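# Remove the empty cartridge from a sealant gun

## Task

Pull the spent cartridge out of the sealant gun and set it down on the table. The gun must end up resting on the table itself, not leaning on or lying over any other object. When this holds, state that you have finished.

## Robot and tools

ROBOT: Two six-joint arms, left_arm and right_arm, each with a two-finger parallel gripper. Scene frame: origin at table-top height, halfway between the nominal arm bases. +x points forward over the table, +y toward left_arm, +z up. The arm names do not match left and right in the images. Calibrated bases: left_arm at (-0.022, +0.270, 0) m, right_arm at (+0.009, -0.264, 0) m, each with a tiny yaw. A camera stand is fixed behind the arms. Loose objects may get an occasional small shove.

FRAMES: Each arm reports its hand pose, velocity, target and wrist-camera pose in its own base frame. Fixed cameras and the table use the scene frame. Motion offsets run along the axes of that arm's current Hand target. The fingers point along the gripper's +z axis and close along its y axis. end_effector_position is the spot between the finger pads, under 1 cm behind the tips.

execute_actions(actions, cameras): actions is a list of actions. Each action is a list of 1 to 15 rows, one row per 1/30 s control step. A short action repeats its last row until 15 steps are filled, and one action lasts 0.5 s. Every row holds 14 numbers in [-1, 1], covering both arms even if one stays still: left_arm dx, dy, dz, rx, ry, rz, opening, then right_arm the same seven. The six pose numbers are an offset, not a pose. They count from the Hand target as it stood when that action began, never from the previous row, along the Hand target's own axes. 1.0 equals 0.6 m or 180 degrees, and rx, ry, rz form one rotation vector. Sending the same offset again moves the gripper further. All six pose numbers at 0 asks again for the present Hand target. Opening is absolute: +1 fully open (pad gap about 87 mm), +0.5 about 69 mm, 0 about 43 mm, -0.5 about 18 mm, -1 closed. A 0 opening is a real command, so resend the current value to keep a gripper unchanged. cameras is a list of names, ["all"] or []. An empty actions list returns images and the current scene number and task.

move(target, speed, blend, opening_speed, blocking, cameras): target is one 14-number row as above, or a list of up to 15 such rows. Every row is an offset from the same starting Hand targets, not from the previous row. speed is path top speed in m/s, 0.002 to 2.9, default 0.25. Turning is capped at twice that value in rad/s. Give one number, or one per target. blend is a corner radius in m for lists; 0 means stop at each row. opening_speed is how fast the commanded opening changes, on the -1 to +1 scale per second, at least 0.2. blocking=false returns after about 0.5 s while motion continues. Paths are straight, end together, take at least 0.5 s and are cut off at 10 s. They avoid neither objects nor the other arm, and should not pass close to an arm's own base. Faster moves drift more from the path and hit harder. Aiming past a contact point presses harder. The result ends with a move: line giving the outcome (done, off_target, moving, held, fault) and any limits (paced means the sent pose was clipped; held means steps were held back). done means within 10 mm and 2 degrees. It does not tell you whether anything is touched.

wait(seconds): 0 to 10 s, arms keep their last command, and a running move keeps going. stop(): brakes a running move. zoom_image(camera, region): region [x0, y0, x1, y1] in pixels of the latest full image, at most 504 by 504. Cameras: cam_head_left, cam_head_right, cam_high, cam_low, cam_left_wrist, cam_right_wrist, each 896x504. read_manual(section) gives licence text only. finished_scene(scene) takes the integer number of the current scene and ends it for good.

RESULTS: end_effector_position in metres and end_effector_quat_wxyz, both in base frame, may be off by a few cm. Hand target is the last commanded pose after clipping, and the next offsets start from it. The gripper often stops short of it. Resend zeros, or offset by the gap. Tool commands shows the current gripper commands. grip_measured uses the opening scale. In Joint positions the final gripper value runs from 0 (closed) to 1 (open). Joint velocities may show within noise. Joint torques are total drive output including gravity, and joints 1 to 3 wrap at ±28 N m. Action calls also list end_effector_position at some steps. MOTOR HOT appears from 75 °C. OVER-TEMPERATURE FAULT at 90 °C folds that arm and disables it. At 100 °C the arm goes limp.

CONTROL NOTES: Each step, commanded orientation is clipped to 40 degrees from the measured one. Friction and gravity can leave the gripper low, short or tilted, so check pose after each move and correct it. To grip, command roughly 0.04 below the grip_measured reading at first contact for full force; each pad gives about 20 N. To release an arm that is pushing, command its target back behind the gripper.

AVOID: dropping parts or letting go while they move. Avoid fast impacts, hard pushes on fixed or heavy things, and any contact between the two grippers, their housings or wrist cameras. Never close one gripper on the other's fingers. Keep loads off the wrist camera cables. Avoid arm fault stops, and avoid long holding or stretching that heats motors. Nothing may leave the table. The gun must lie flat on the table at the end.

Each tool is called after "Emit:" by a JSON object that holds its "op" and its "data".

## Session

Emit:
{"op": "execute_actions", "data": {"actions": []}}

Scene clock: 0.00 s.
left_arm: end_effector_position=(+0.2903, -0.0211, +0.1815) grip_measured=+0.979 end_effector_quat_wxyz=(+0.543, -0.187, +0.812, -0.105) | right_arm: end_effector_position=(+0.2415, +0.1483, +0.2467) grip_measured=+1.000 end_effector_quat_wxyz=(+0.484, -0.288, +0.782, +0.265)
Joint positions: left_arm=[-0.066 0.734 0.587 -0.254 -0.093 -0.458 0.989] | right_arm=[0.225 0.86 0.917 -0.539 -0.573 -0.128 1]
Joint velocities: within noise
Joint torques (N m): no reading
Heat: left arm: 34 °C; right arm: 31 °C.
Hand target: left_arm +0.2927, -0.0212, +0.1898; +0.552, -0.187, +0.806, -0.108 | right_arm +0.2410, +0.1481, +0.2483; +0.485, -0.288, +0.782, +0.265
Tool commands: left_gripper/opening=+1.0 right_gripper/opening=+1.0

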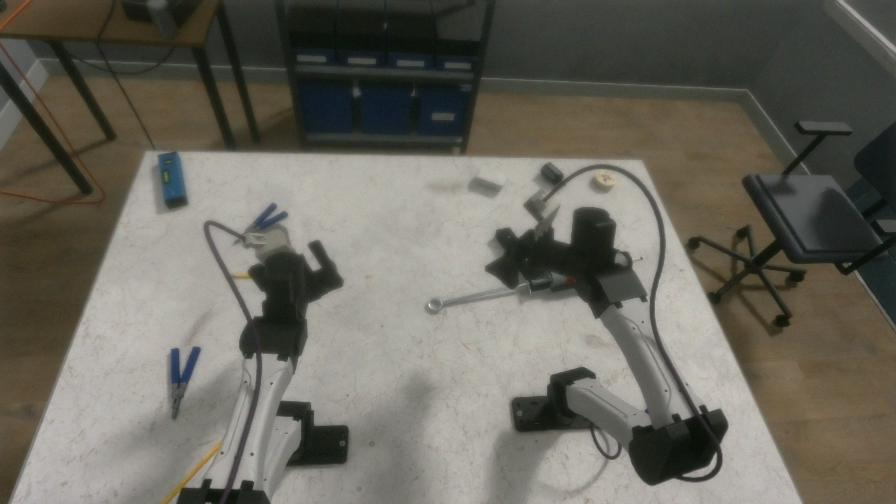

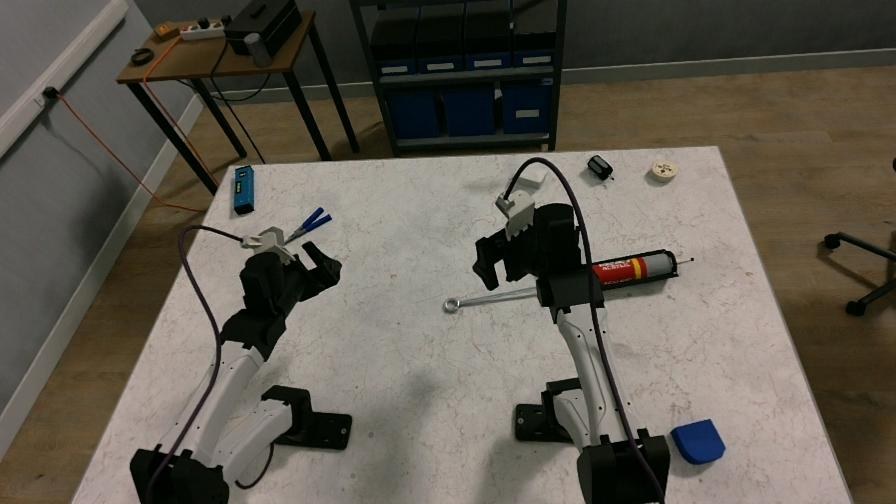

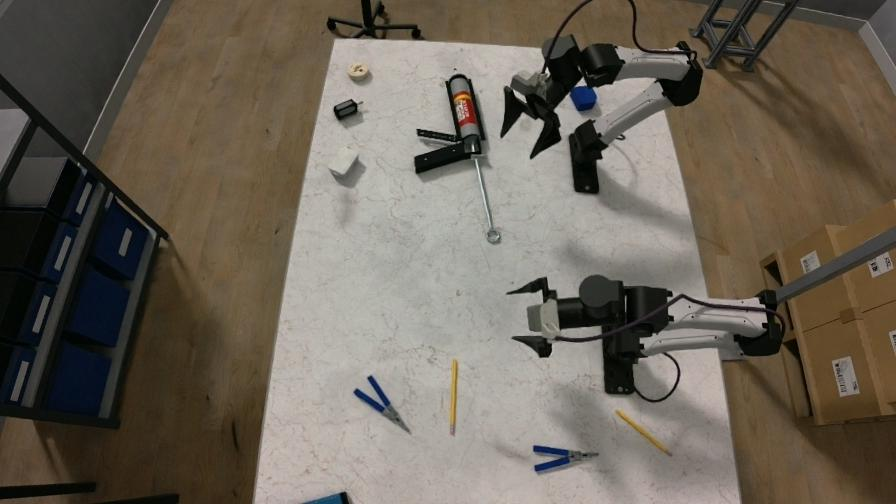

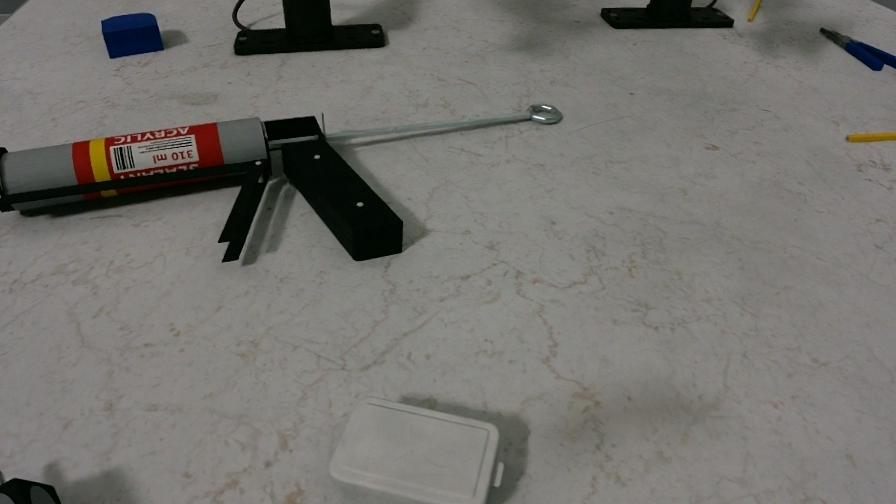

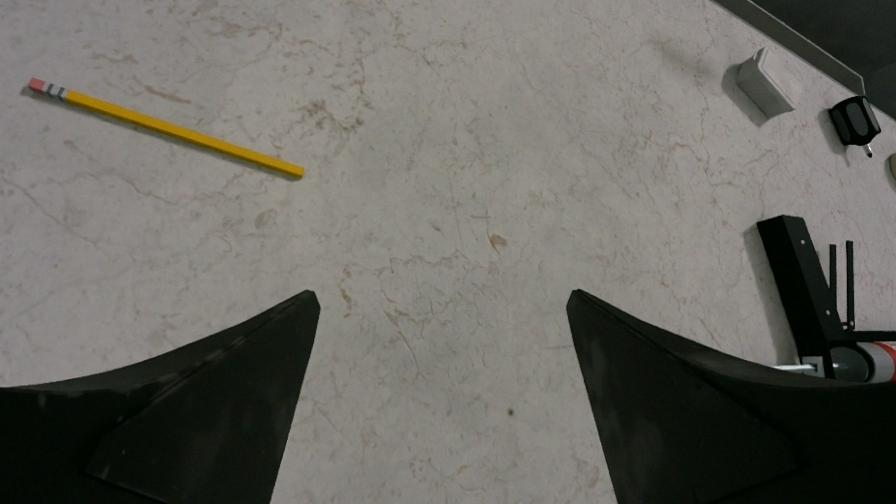

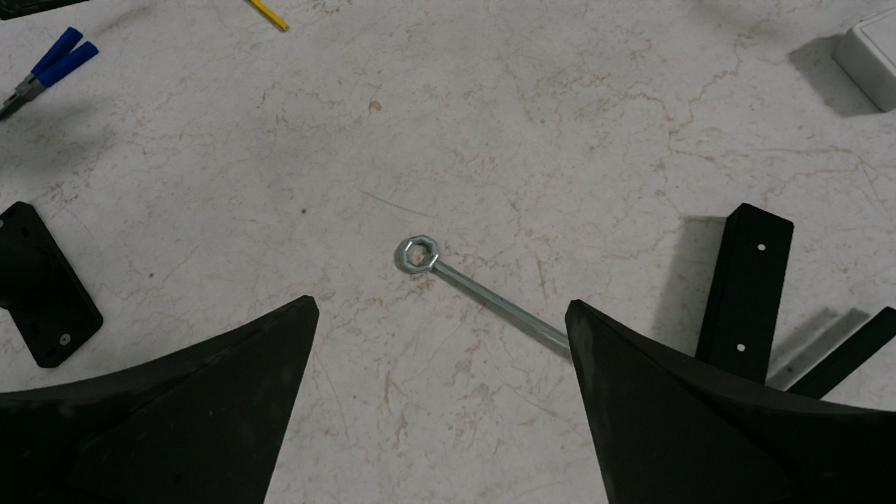

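Emit:
{"op": "zoom_image", "data": {"camera": "cam_low", "region": [0, 80, 440, 300]}}

Emit:
{"op": "zoom_image", "data": {"camera": "cam_high", "region": [390, 50, 530, 250]}}

Emit:
{"op": "zoom_image", "data": {"camera": "cam_head_right", "region": [430, 220, 710, 340]}}

Scaled by 1.145 from the camera's 896x504 image, which has a finer 1280x720 frame.

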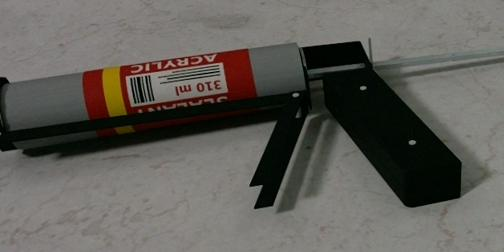

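Scaled by 2.520 from the camera's 896x504 image, which has a finer 1280x720 frame.

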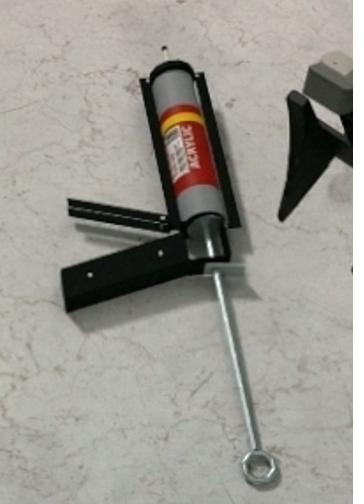

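Scaled by 1.800 from the camera's 896x504 image, which has a finer 1280x720 frame.

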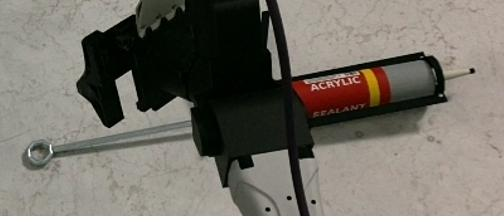

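Emit:
{"op": "move", "data": {"target": [0,0,0,0,0,0,1,0.058,-0.24,-0.22,0.408,0.166,0.572,1], "cameras": ["all"]}}

Scene clock: 34.97 s.
left_arm: end_effector_position=(+0.2903, -0.0211, +0.1815) grip_measured=+0.979 end_effector_quat_wxyz=(+0.543, -0.187, +0.812, -0.105) | right_arm: end_effector_position=(+0.2491, -0.0463, +0.2437) grip_measured=+1.000 end_effector_quat_wxyz=(+0.105, +0.624, +0.772, +0.061)
Joint positions: left_arm=[-0.066 0.734 0.587 -0.254 -0.093 -0.458 0.989] | right_arm=[-0.357 1.449 1.678 -1.562 -0.048 1.008 1]
Joint torques (N m): left_arm=[-0.03 -0.94 7.35 2.2 0 0.04] | right_arm=[-0.09 -3.49 8.1 0.66 0.15 0.14]
Heat: left arm: 40 °C; right arm: 35 °C.
Hand target: left_arm +0.2927, -0.0212, +0.1898; +0.552, -0.187, +0.806, -0.108 | right_arm +0.2504, -0.0501, +0.2485; -0.001, +0.633, +0.774, +0.000
Off the commanded pose: left_arm 0.009 m, 1 deg | right_arm 0.006 m, 14 deg.
joint sent to its limit (right arm) — joint 4 (wrist pitch), lower limit. The joint targets are off in orientation, not in position.
move: off_target (right_arm)

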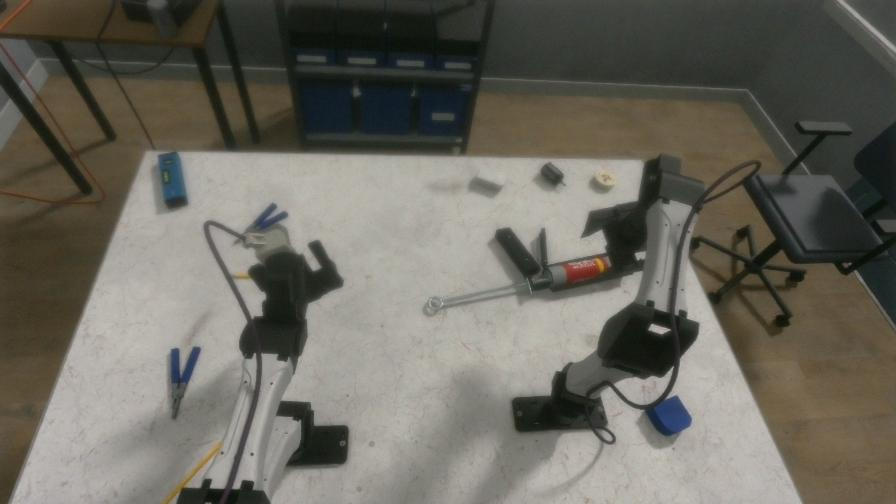

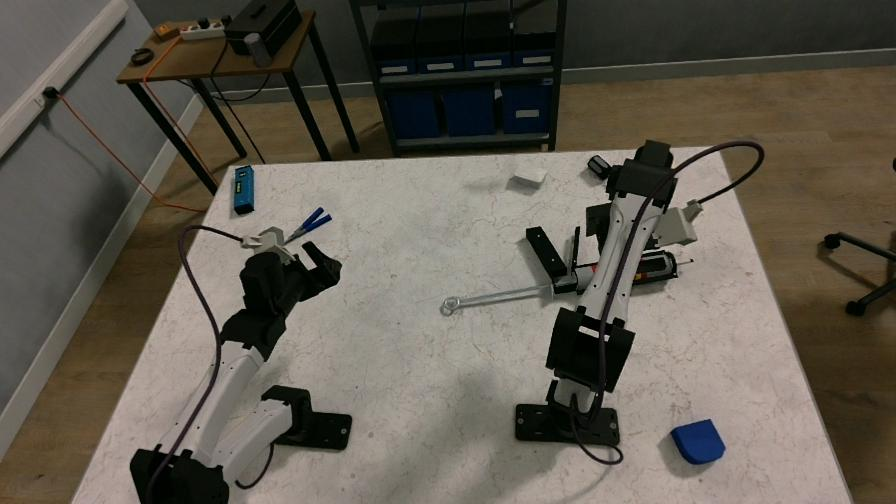

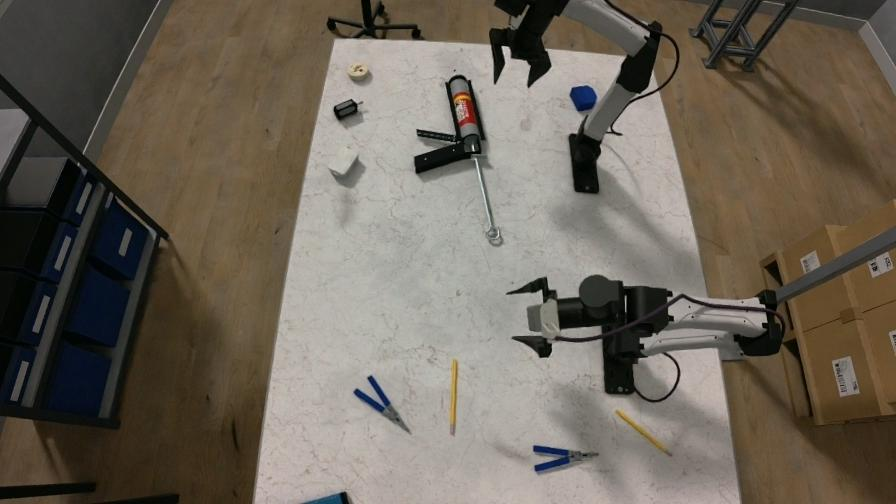

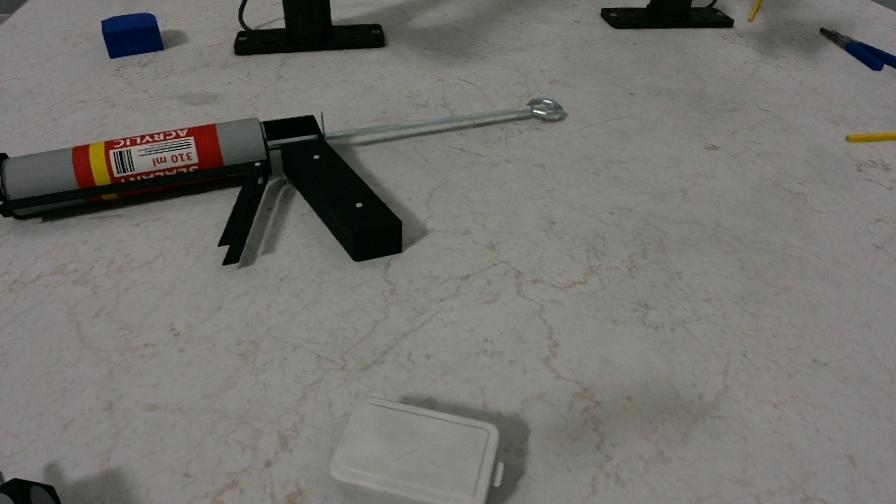

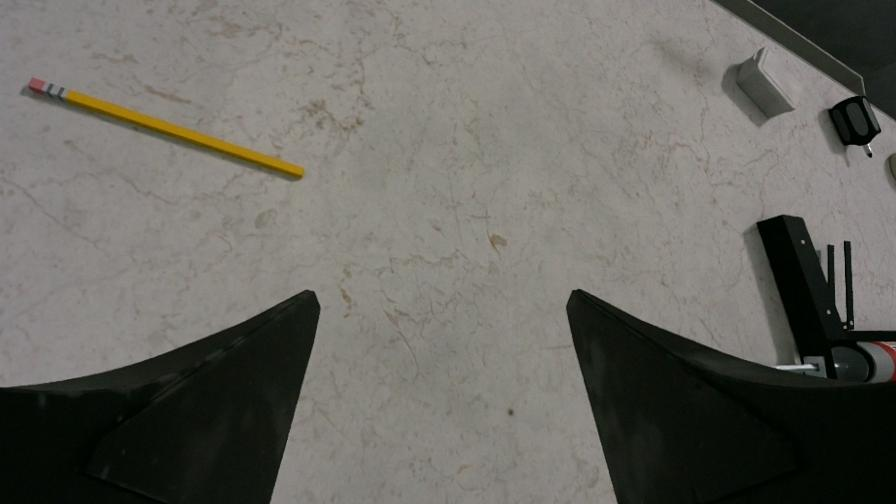

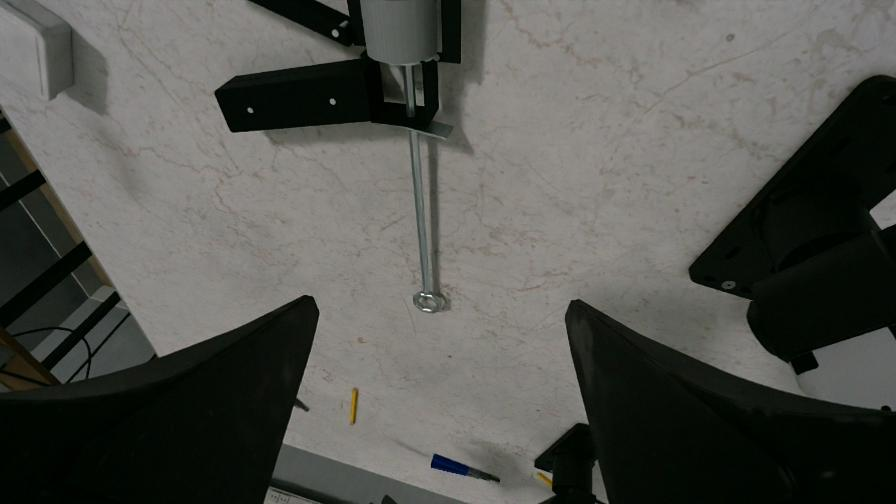

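Emit:
{"op": "move", "data": {"target": [0.293,-0.397,0.0525,0.188,0.384,0.484,0,-0.16,0.143,0.214,0,0,-0.0167,1], "cameras": ["cam_high","cam_low","cam_left_wrist","cam_right_wrist"]}}

Scene clock: 70.80 s.
left_arm: end_effector_position=(+0.3085, -0.3053, +0.1152) grip_measured=+0.000 end_effector_quat_wxyz=(+0.035, +0.602, +0.798, +0.001) | right_arm: end_effector_position=(+0.3504, -0.1204, +0.1182) grip_measured=+1.000 end_effector_quat_wxyz=(-0.008, +0.613, +0.790, +0.005)
Joint positions: left_arm=[-0.829 2.382 2.428 -1.548 -0.015 0.464 0.5] | right_arm=[-0.425 2.071 1.918 -1.43 -0.013 0.895 1]
Joint torques (N m): left_arm=[-0.34 -9.35 7.36 0.42 0.15 0.09] | right_arm=[-0.17 -8.88 8.51 0.27 0.19 -0.04]
Heat: left arm: 41 °C; right arm: 37 °C.
Hand target: left_arm +0.3086, -0.3101, +0.1193; -0.001, +0.605, +0.796, +0.001 | right_arm +0.3534, -0.1270, +0.1199; -0.001, +0.612, +0.791, +0.000
Off the commanded pose: left_arm 0.006 m, 4 deg | right_arm 0.007 m, 1 deg.
joint sent to its limit (left arm) — joint 4 (wrist pitch), lower limit. The joint targets are off in orientation, not in position.
move: off_target (left_arm)
Images, in order (width x height): cam_high 896x504, cam_low 896x504, cam_left_wrist 896x504, cam_right_wrist 896x504.

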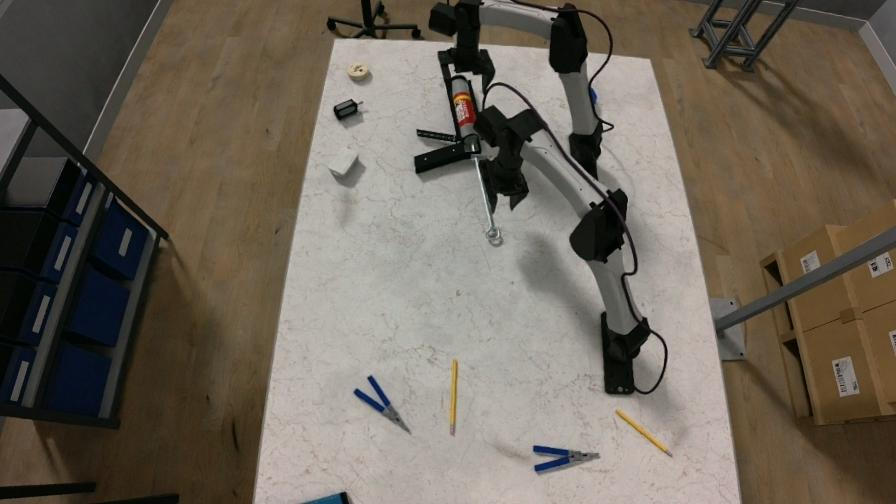

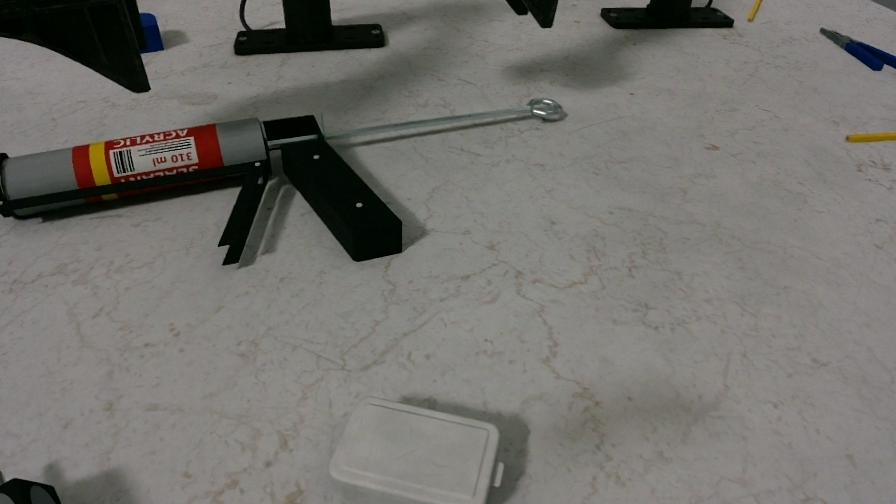

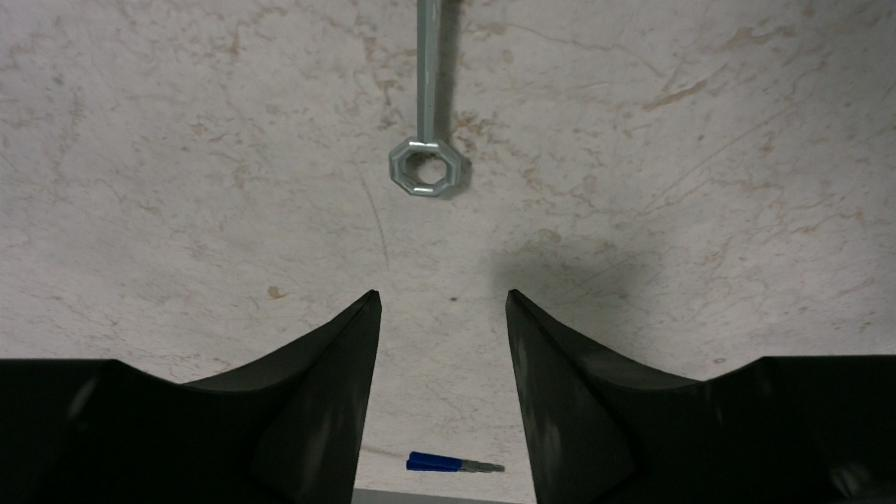

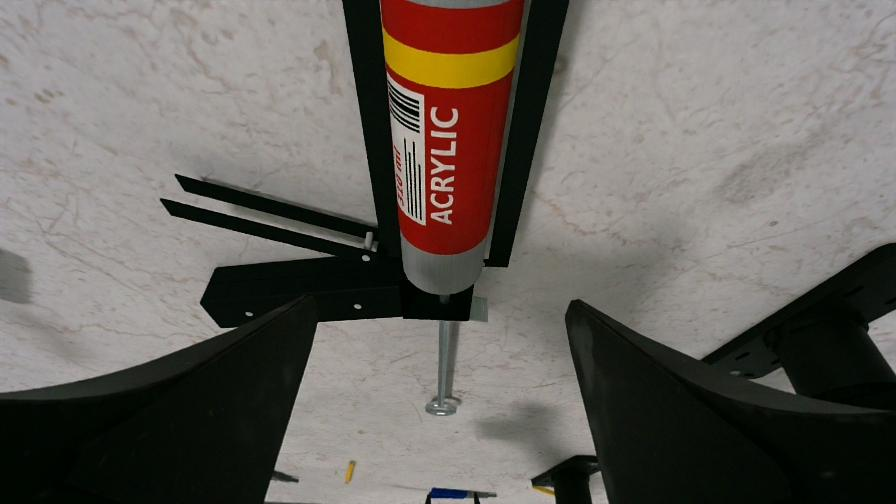

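Emit:
{"op": "move", "data": {"target": [-0.0335,0.021,0.157,0,0,0,0,0,0,0.125,0,0,0,1], "speed": 0.12, "cameras": ["cam_low","cam_left_wrist","cam_right_wrist"]}}

Emit:
{"op": "zoom_image", "data": {"camera": "cam_low", "region": [0, 80, 330, 250]}}

Scene clock: 83.13 s.
left_arm: end_effector_position=(+0.3208, -0.3190, +0.0207) grip_measured=+0.000 end_effector_quat_wxyz=(-0.016, +0.603, +0.797, +0.010) | right_arm: end_effector_position=(+0.3579, -0.1239, +0.0532) grip_measured=+1.000 end_effector_quat_wxyz=(+0.006, +0.613, +0.790, +0.008)
Joint positions: left_arm=[-0.829 2.602 2.439 -1.443 -0.013 0.466 0.5] | right_arm=[-0.425 2.087 1.686 -1.154 -0.012 0.894 1]
Joint torques (N m): left_arm=[0.27 -10.78 7.43 0.39 0.2 0.09] | right_arm=[-0.17 -9.22 5.08 0.45 0.18 -0.04]
Heat: left arm: 40 °C; right arm: 39 °C.
Hand target: left_arm +0.3261, -0.3259, +0.0252; -0.001, +0.605, +0.796, +0.001 | right_arm +0.3533, -0.1271, +0.0450; -0.001, +0.612, +0.791, +0.000
Off the commanded pose: left_arm 0.010 m, 2 deg | right_arm 0.010 m, 1 deg.
move: done
Images, in order (width x height): cam_low 896x504, cam_left_wrist 896x504, cam_right_wrist 896x504.

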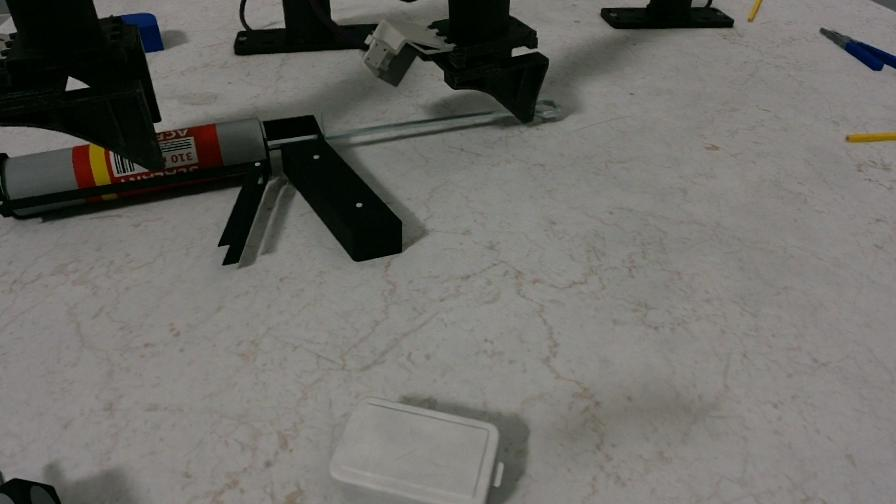

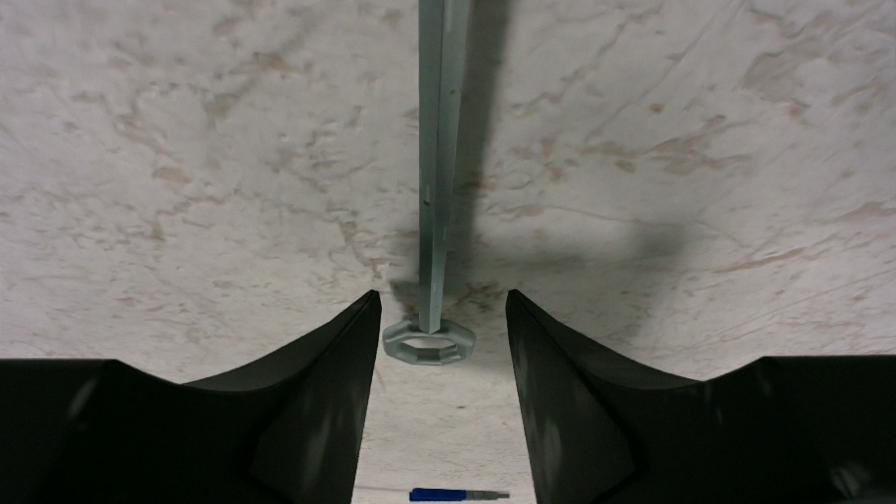

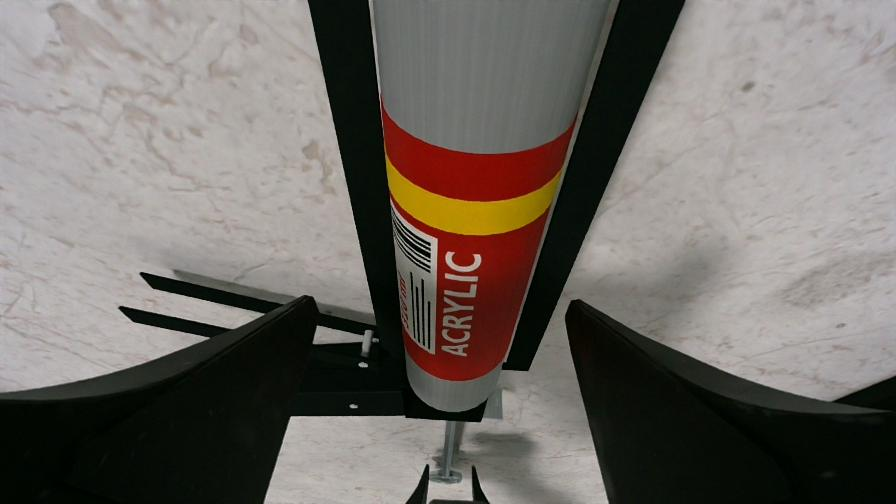

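Scaled by 1.527 from the camera's 896x504 image, which has a finer 1280x720 frame.

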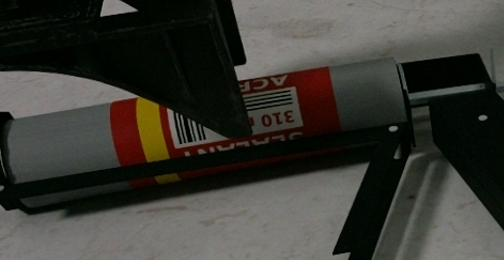

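Emit:
{"op": "move", "data": {"target": [[-0.013,0,0,0,0,0,0,0,0,0.016,0,0,0,1],[-0.013,0,0,0,0,0,-1,0,0,0.016,0,0,0,-0.1]], "speed": 0.1, "opening_speed": 0.8, "cameras": ["cam_low","cam_left_wrist","cam_right_wrist"]}}

Emit:
{"op": "zoom_image", "data": {"camera": "cam_low", "region": [0, 80, 330, 250]}}

Scene clock: 89.20 s.
left_arm: end_effector_position=(+0.3279, -0.3286, +0.0234) grip_measured=-0.795 end_effector_quat_wxyz=(-0.005, +0.603, +0.797, +0.004) | right_arm: end_effector_position=(+0.3575, -0.1245, +0.0456) grip_measured=-0.098 end_effector_quat_wxyz=(+0.007, +0.612, +0.791, +0.006)
Joint positions: left_arm=[-0.829 2.665 2.575 -1.493 -0.006 0.466 0.103] | right_arm=[-0.425 2.091 1.662 -1.124 -0.009 0.891 0.451]
Joint torques (N m): left_arm=[-0.43 -10.26 7.61 0.24 0.14 0.04] | right_arm=[-0.16 -8.87 4.89 0.5 0.14 -0.01]
Heat: left arm: 40 °C; right arm: 39 °C.
Hand target: left_arm +0.3282, -0.3333, +0.0250; -0.001, +0.605, +0.796, +0.001 | right_arm +0.3533, -0.1270, +0.0353; -0.001, +0.612, +0.791, +0.000
Off the commanded pose: left_arm 0.005 m, 1 deg | right_arm 0.011 m, 1 deg.
move: off_target (right_arm); target 2's new opening was sent with right_arm's hand 0.012 m and 2 deg from that target
Images, in order (width x height): cam_low 896x504, cam_left_wrist 896x504, cam_right_wrist 896x504.

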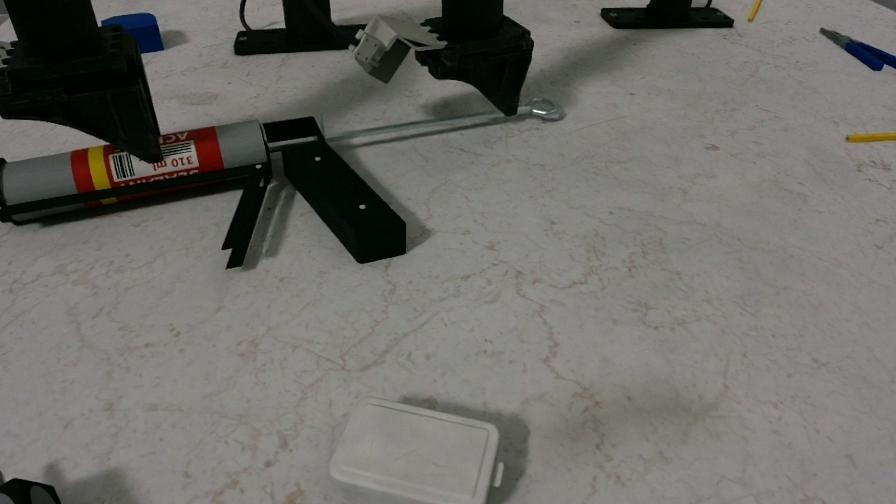

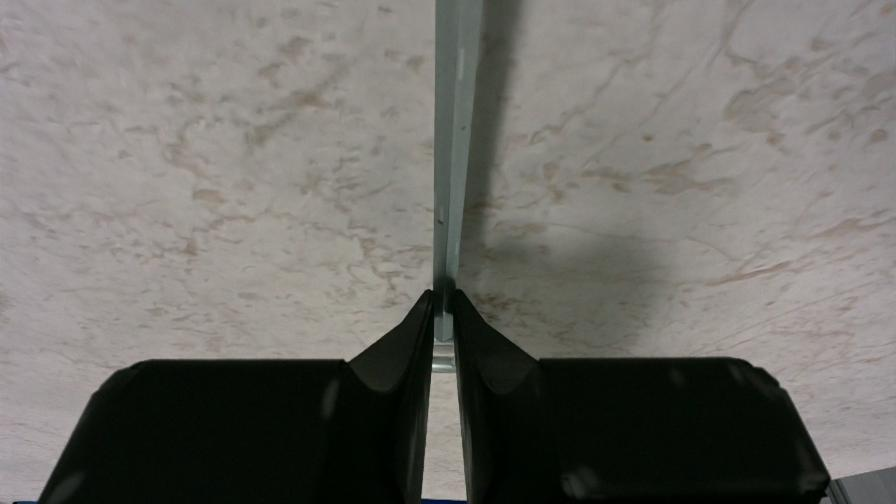

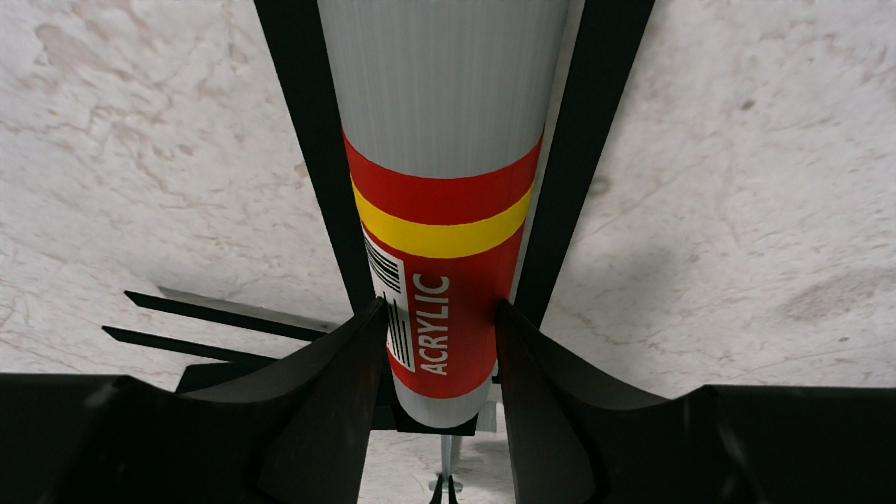

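Scaled by 1.527 from the camera's 896x504 image, which has a finer 1280x720 frame.

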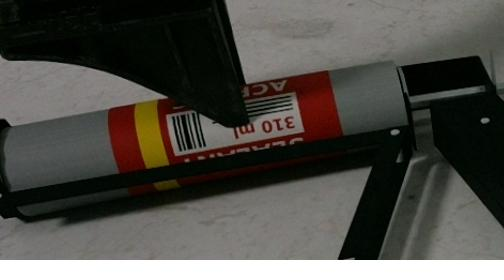

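Emit:
{"op": "move", "data": {"target": [[0,0,0,0,0,0,-1,0,0,0,0,0,0,0.7],[0,0,0,0,0,0,-1,0,0,0.022,0,0,0,0.7],[0,0,0,0,0,0,-1,0,0,0.022,0,0,0,0.06]], "speed": 0.1, "opening_speed": 0.8, "cameras": ["cam_low","cam_right_wrist"]}}

Emit:
{"op": "zoom_image", "data": {"camera": "cam_low", "region": [0, 80, 330, 250]}}

Scene clock: 94.53 s.
left_arm: end_effector_position=(+0.3282, -0.3289, +0.0245) grip_measured=-0.795 end_effector_quat_wxyz=(-0.004, +0.603, +0.797, +0.004) | right_arm: end_effector_position=(+0.3584, -0.1251, +0.0339) grip_measured=+0.080 end_effector_quat_wxyz=(+0.009, +0.611, +0.791, +0.006)
Joint positions: left_arm=[-0.829 2.665 2.58 -1.495 -0.006 0.466 0.103] | right_arm=[-0.425 2.101 1.63 -1.079 -0.008 0.891 0.54]
Joint torques (N m): left_arm=[-0.64 -10.04 7.31 0.28 0.13 0.01] | right_arm=[-0.16 -8.73 4.64 0.52 0.14 -0.01]
Heat: left arm: 40 °C; right arm: 38 °C.
Hand target: left_arm +0.3282, -0.3334, +0.0251; -0.001, +0.605, +0.796, +0.001 | right_arm +0.3533, -0.1270, +0.0222; -0.001, +0.612, +0.791, +0.000
Off the commanded pose: left_arm 0.004 m, 1 deg | right_arm 0.013 m, 1 deg.
move: off_target (right_arm); target 3's new opening was sent with right_arm's hand 0.013 m and 1 deg from that target
Images, in order (width x height): cam_low 896x504, cam_right_wrist 896x504.

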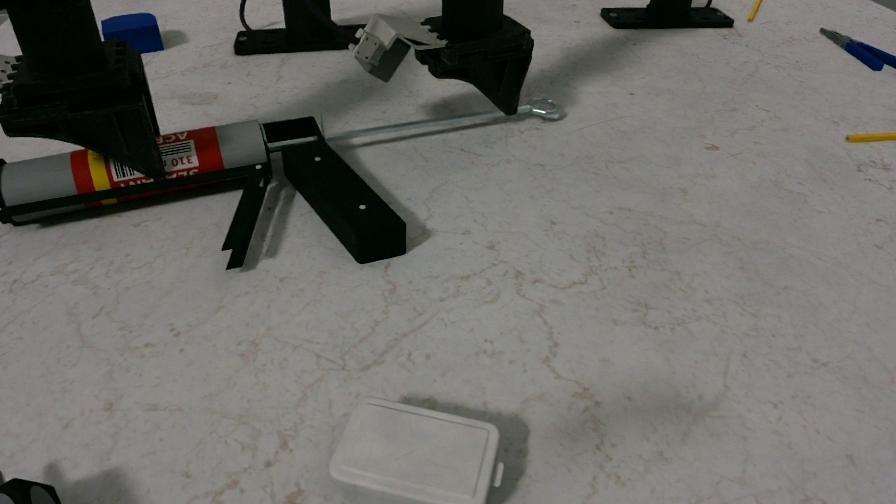

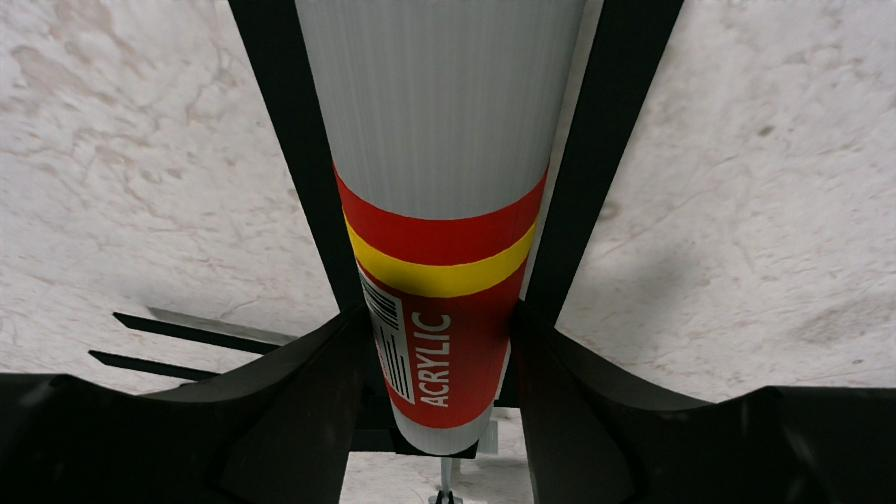

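Scaled by 1.527 from the camera's 896x504 image, which has a finer 1280x720 frame.

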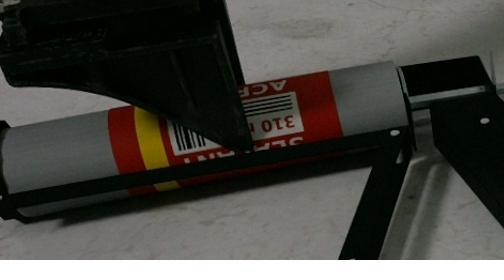

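Emit:
{"op": "move", "data": {"target": [[0,0,0,0,0,0,-1,0,0,0.022,0,0,0,-0.02],[0.1,0,0,0,0,0,-1,0,0,0.022,0,0,0,-0.02]], "speed": 0.1, "opening_speed": 0.5, "cameras": ["cam_high","cam_low","cam_left_wrist","cam_right_wrist"]}}

Scene clock: 98.37 s.
left_arm: end_effector_position=(+0.3218, -0.3114, +0.0187) grip_measured=-0.795 end_effector_quat_wxyz=(+0.046, +0.611, +0.790, -0.023) | right_arm: end_effector_position=(+0.3542, -0.1134, +0.0341) grip_measured=+0.082 end_effector_quat_wxyz=(-0.007, +0.608, +0.793, +0.030)
Joint positions: left_arm=[-0.802 2.365 2.016 -1.123 0.033 0.513 0.102] | right_arm=[-0.425 2.091 1.606 -1.086 -0.061 0.884 0.541]
Joint torques (N m): left_arm=[2.62 -12.14 2.82 -0.54 -0.3 0.14] | right_arm=[-0.08 -6.82 3.99 0.91 0.66 0.07]
Heat: left arm: 39 °C; right arm: 39 °C.
Hand target: left_arm +0.3121, -0.2756, +0.0252; -0.001, +0.605, +0.796, +0.001 | right_arm +0.3534, -0.1269, +0.0090; -0.001, +0.612, +0.791, +0.000
Off the commanded pose: left_arm 0.038 m, 6 deg | right_arm 0.029 m, 4 deg.
move: off_target (left_arm, right_arm)
Images, in order (width x height): cam_high 896x504, cam_low 896x504, cam_left_wrist 896x504, cam_right_wrist 896x504.

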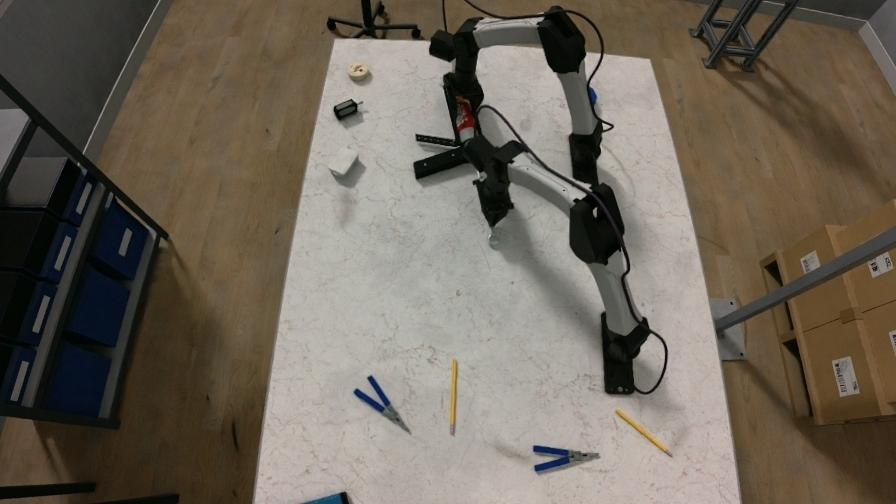

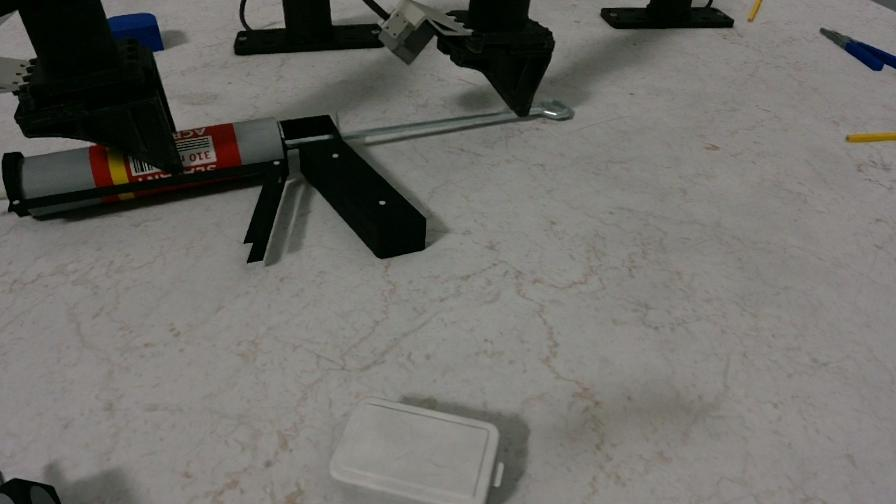

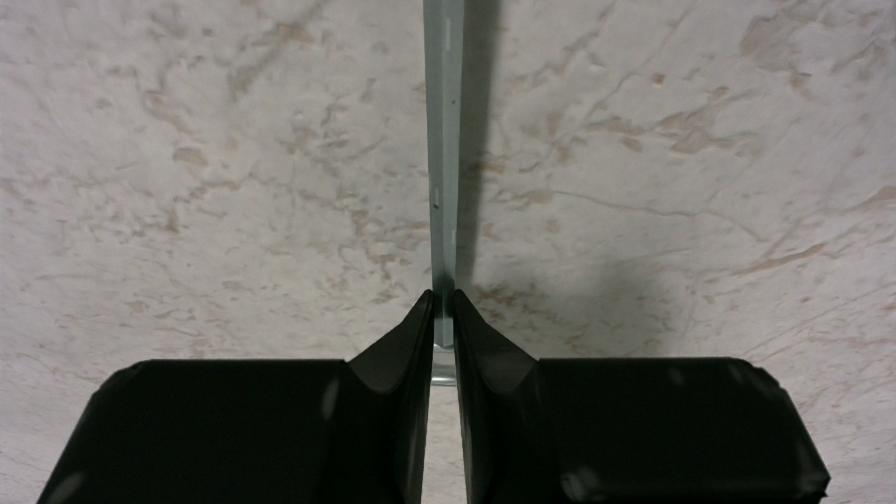

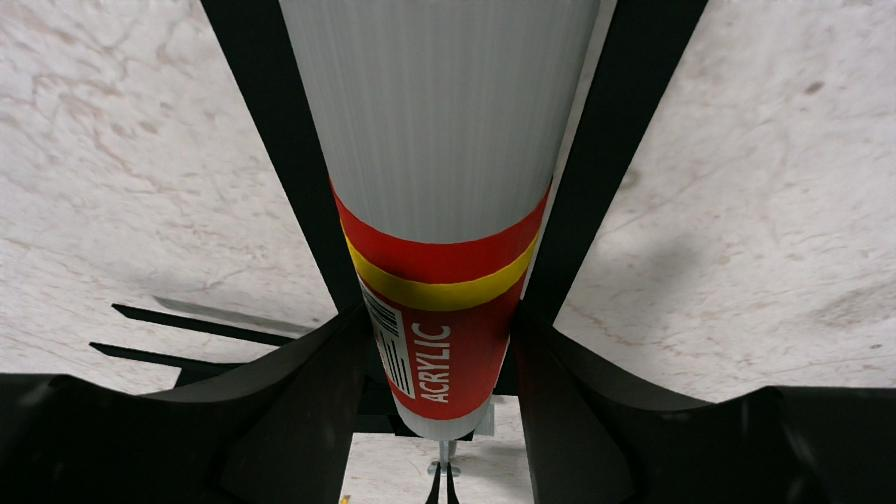

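Emit:
{"op": "zoom_image", "data": {"camera": "cam_low", "region": [250, 80, 450, 200]}}

Emit:
{"op": "move", "data": {"target": [[-0.07,0,0,0,0,0,-1,0,0,-0.02,0,0,0,0.9],[-0.07,0,0,0,0,0,-1,0.1,0,-0.17,0,0,0,0.9]], "speed": 0.15, "cameras": ["cam_low","cam_high","cam_right_wrist"]}}

Emit:
{"op": "zoom_image", "data": {"camera": "cam_right_wrist", "region": [330, 50, 550, 250]}}

Scaled by 2.520 from the camera's 896x504 image, which has a finer 1280x720 frame.

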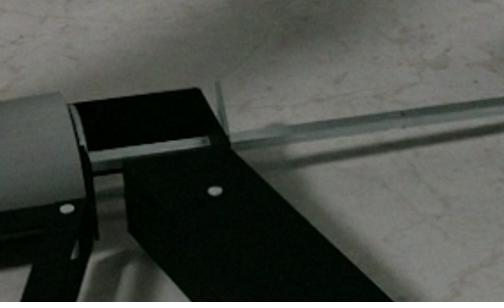

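Scene clock: 104.60 s.
left_arm: end_effector_position=(+0.3211, -0.3123, +0.0241) grip_measured=-0.794 end_effector_quat_wxyz=(-0.006, +0.612, +0.791, -0.006) | right_arm: end_effector_position=(+0.3345, -0.0662, +0.1005) grip_measured=+0.900 end_effector_quat_wxyz=(-0.017, +0.609, +0.793, +0.001)
Joint positions: left_arm=[-0.811 2.518 2.301 -1.364 0.014 0.505 0.103] | right_arm=[-0.306 1.947 1.666 -1.321 -0.014 1.004 0.95]
Joint torques (N m): left_arm=[-0.65 -9.57 7.53 0.28 -0.11 -0.17] | right_arm=[0.68 -10.25 8.27 0.13 0.2 0.14]
Heat: left arm: 39 °C; right arm: 40 °C.
Hand target: left_arm +0.3233, -0.3160, +0.0251; -0.001, +0.605, +0.796, +0.001 | right_arm +0.3384, -0.0690, +0.1110; -0.001, +0.612, +0.791, +0.000
Off the commanded pose: left_arm 0.004 m, 1 deg | right_arm 0.012 m, 2 deg.
move: off_target (right_arm)
Images, in order (width x height): cam_high 896x504, cam_low 896x504, cam_right_wrist 896x504.

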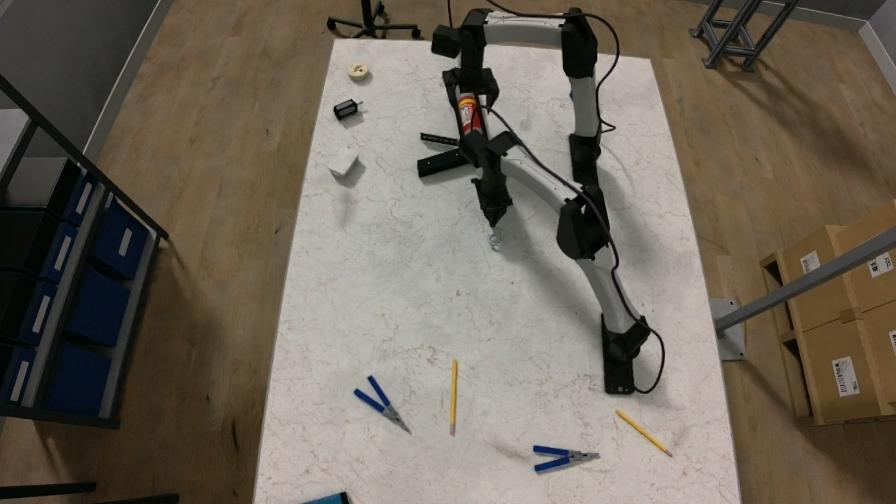

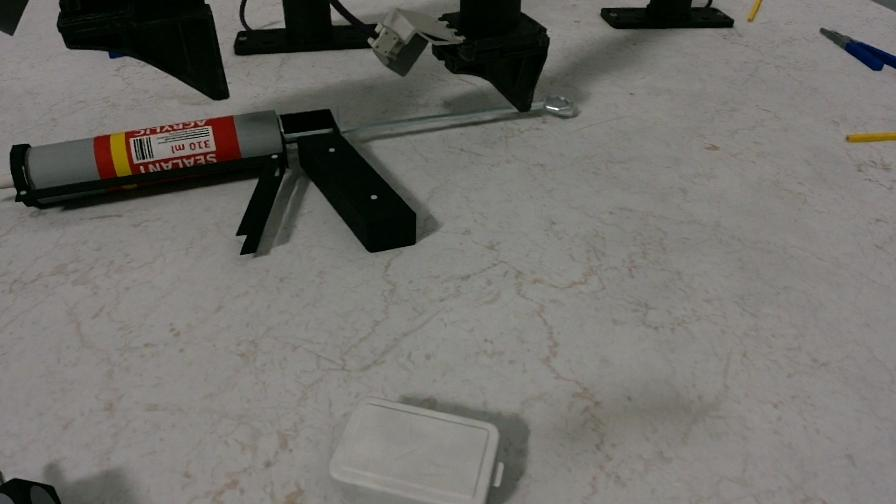

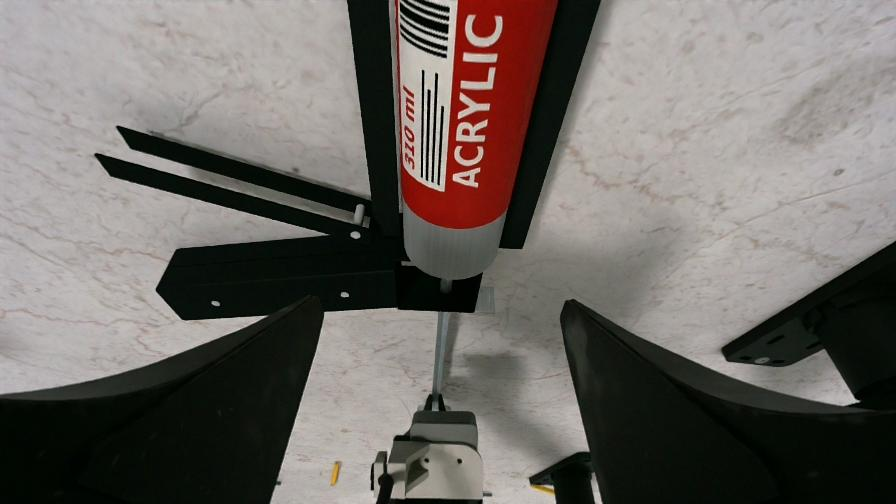

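Scaled by 2.291 from the camera's 896x504 image, which has a finer 1280x720 frame.

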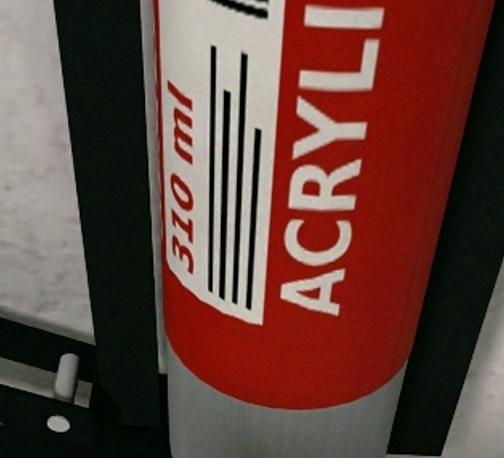

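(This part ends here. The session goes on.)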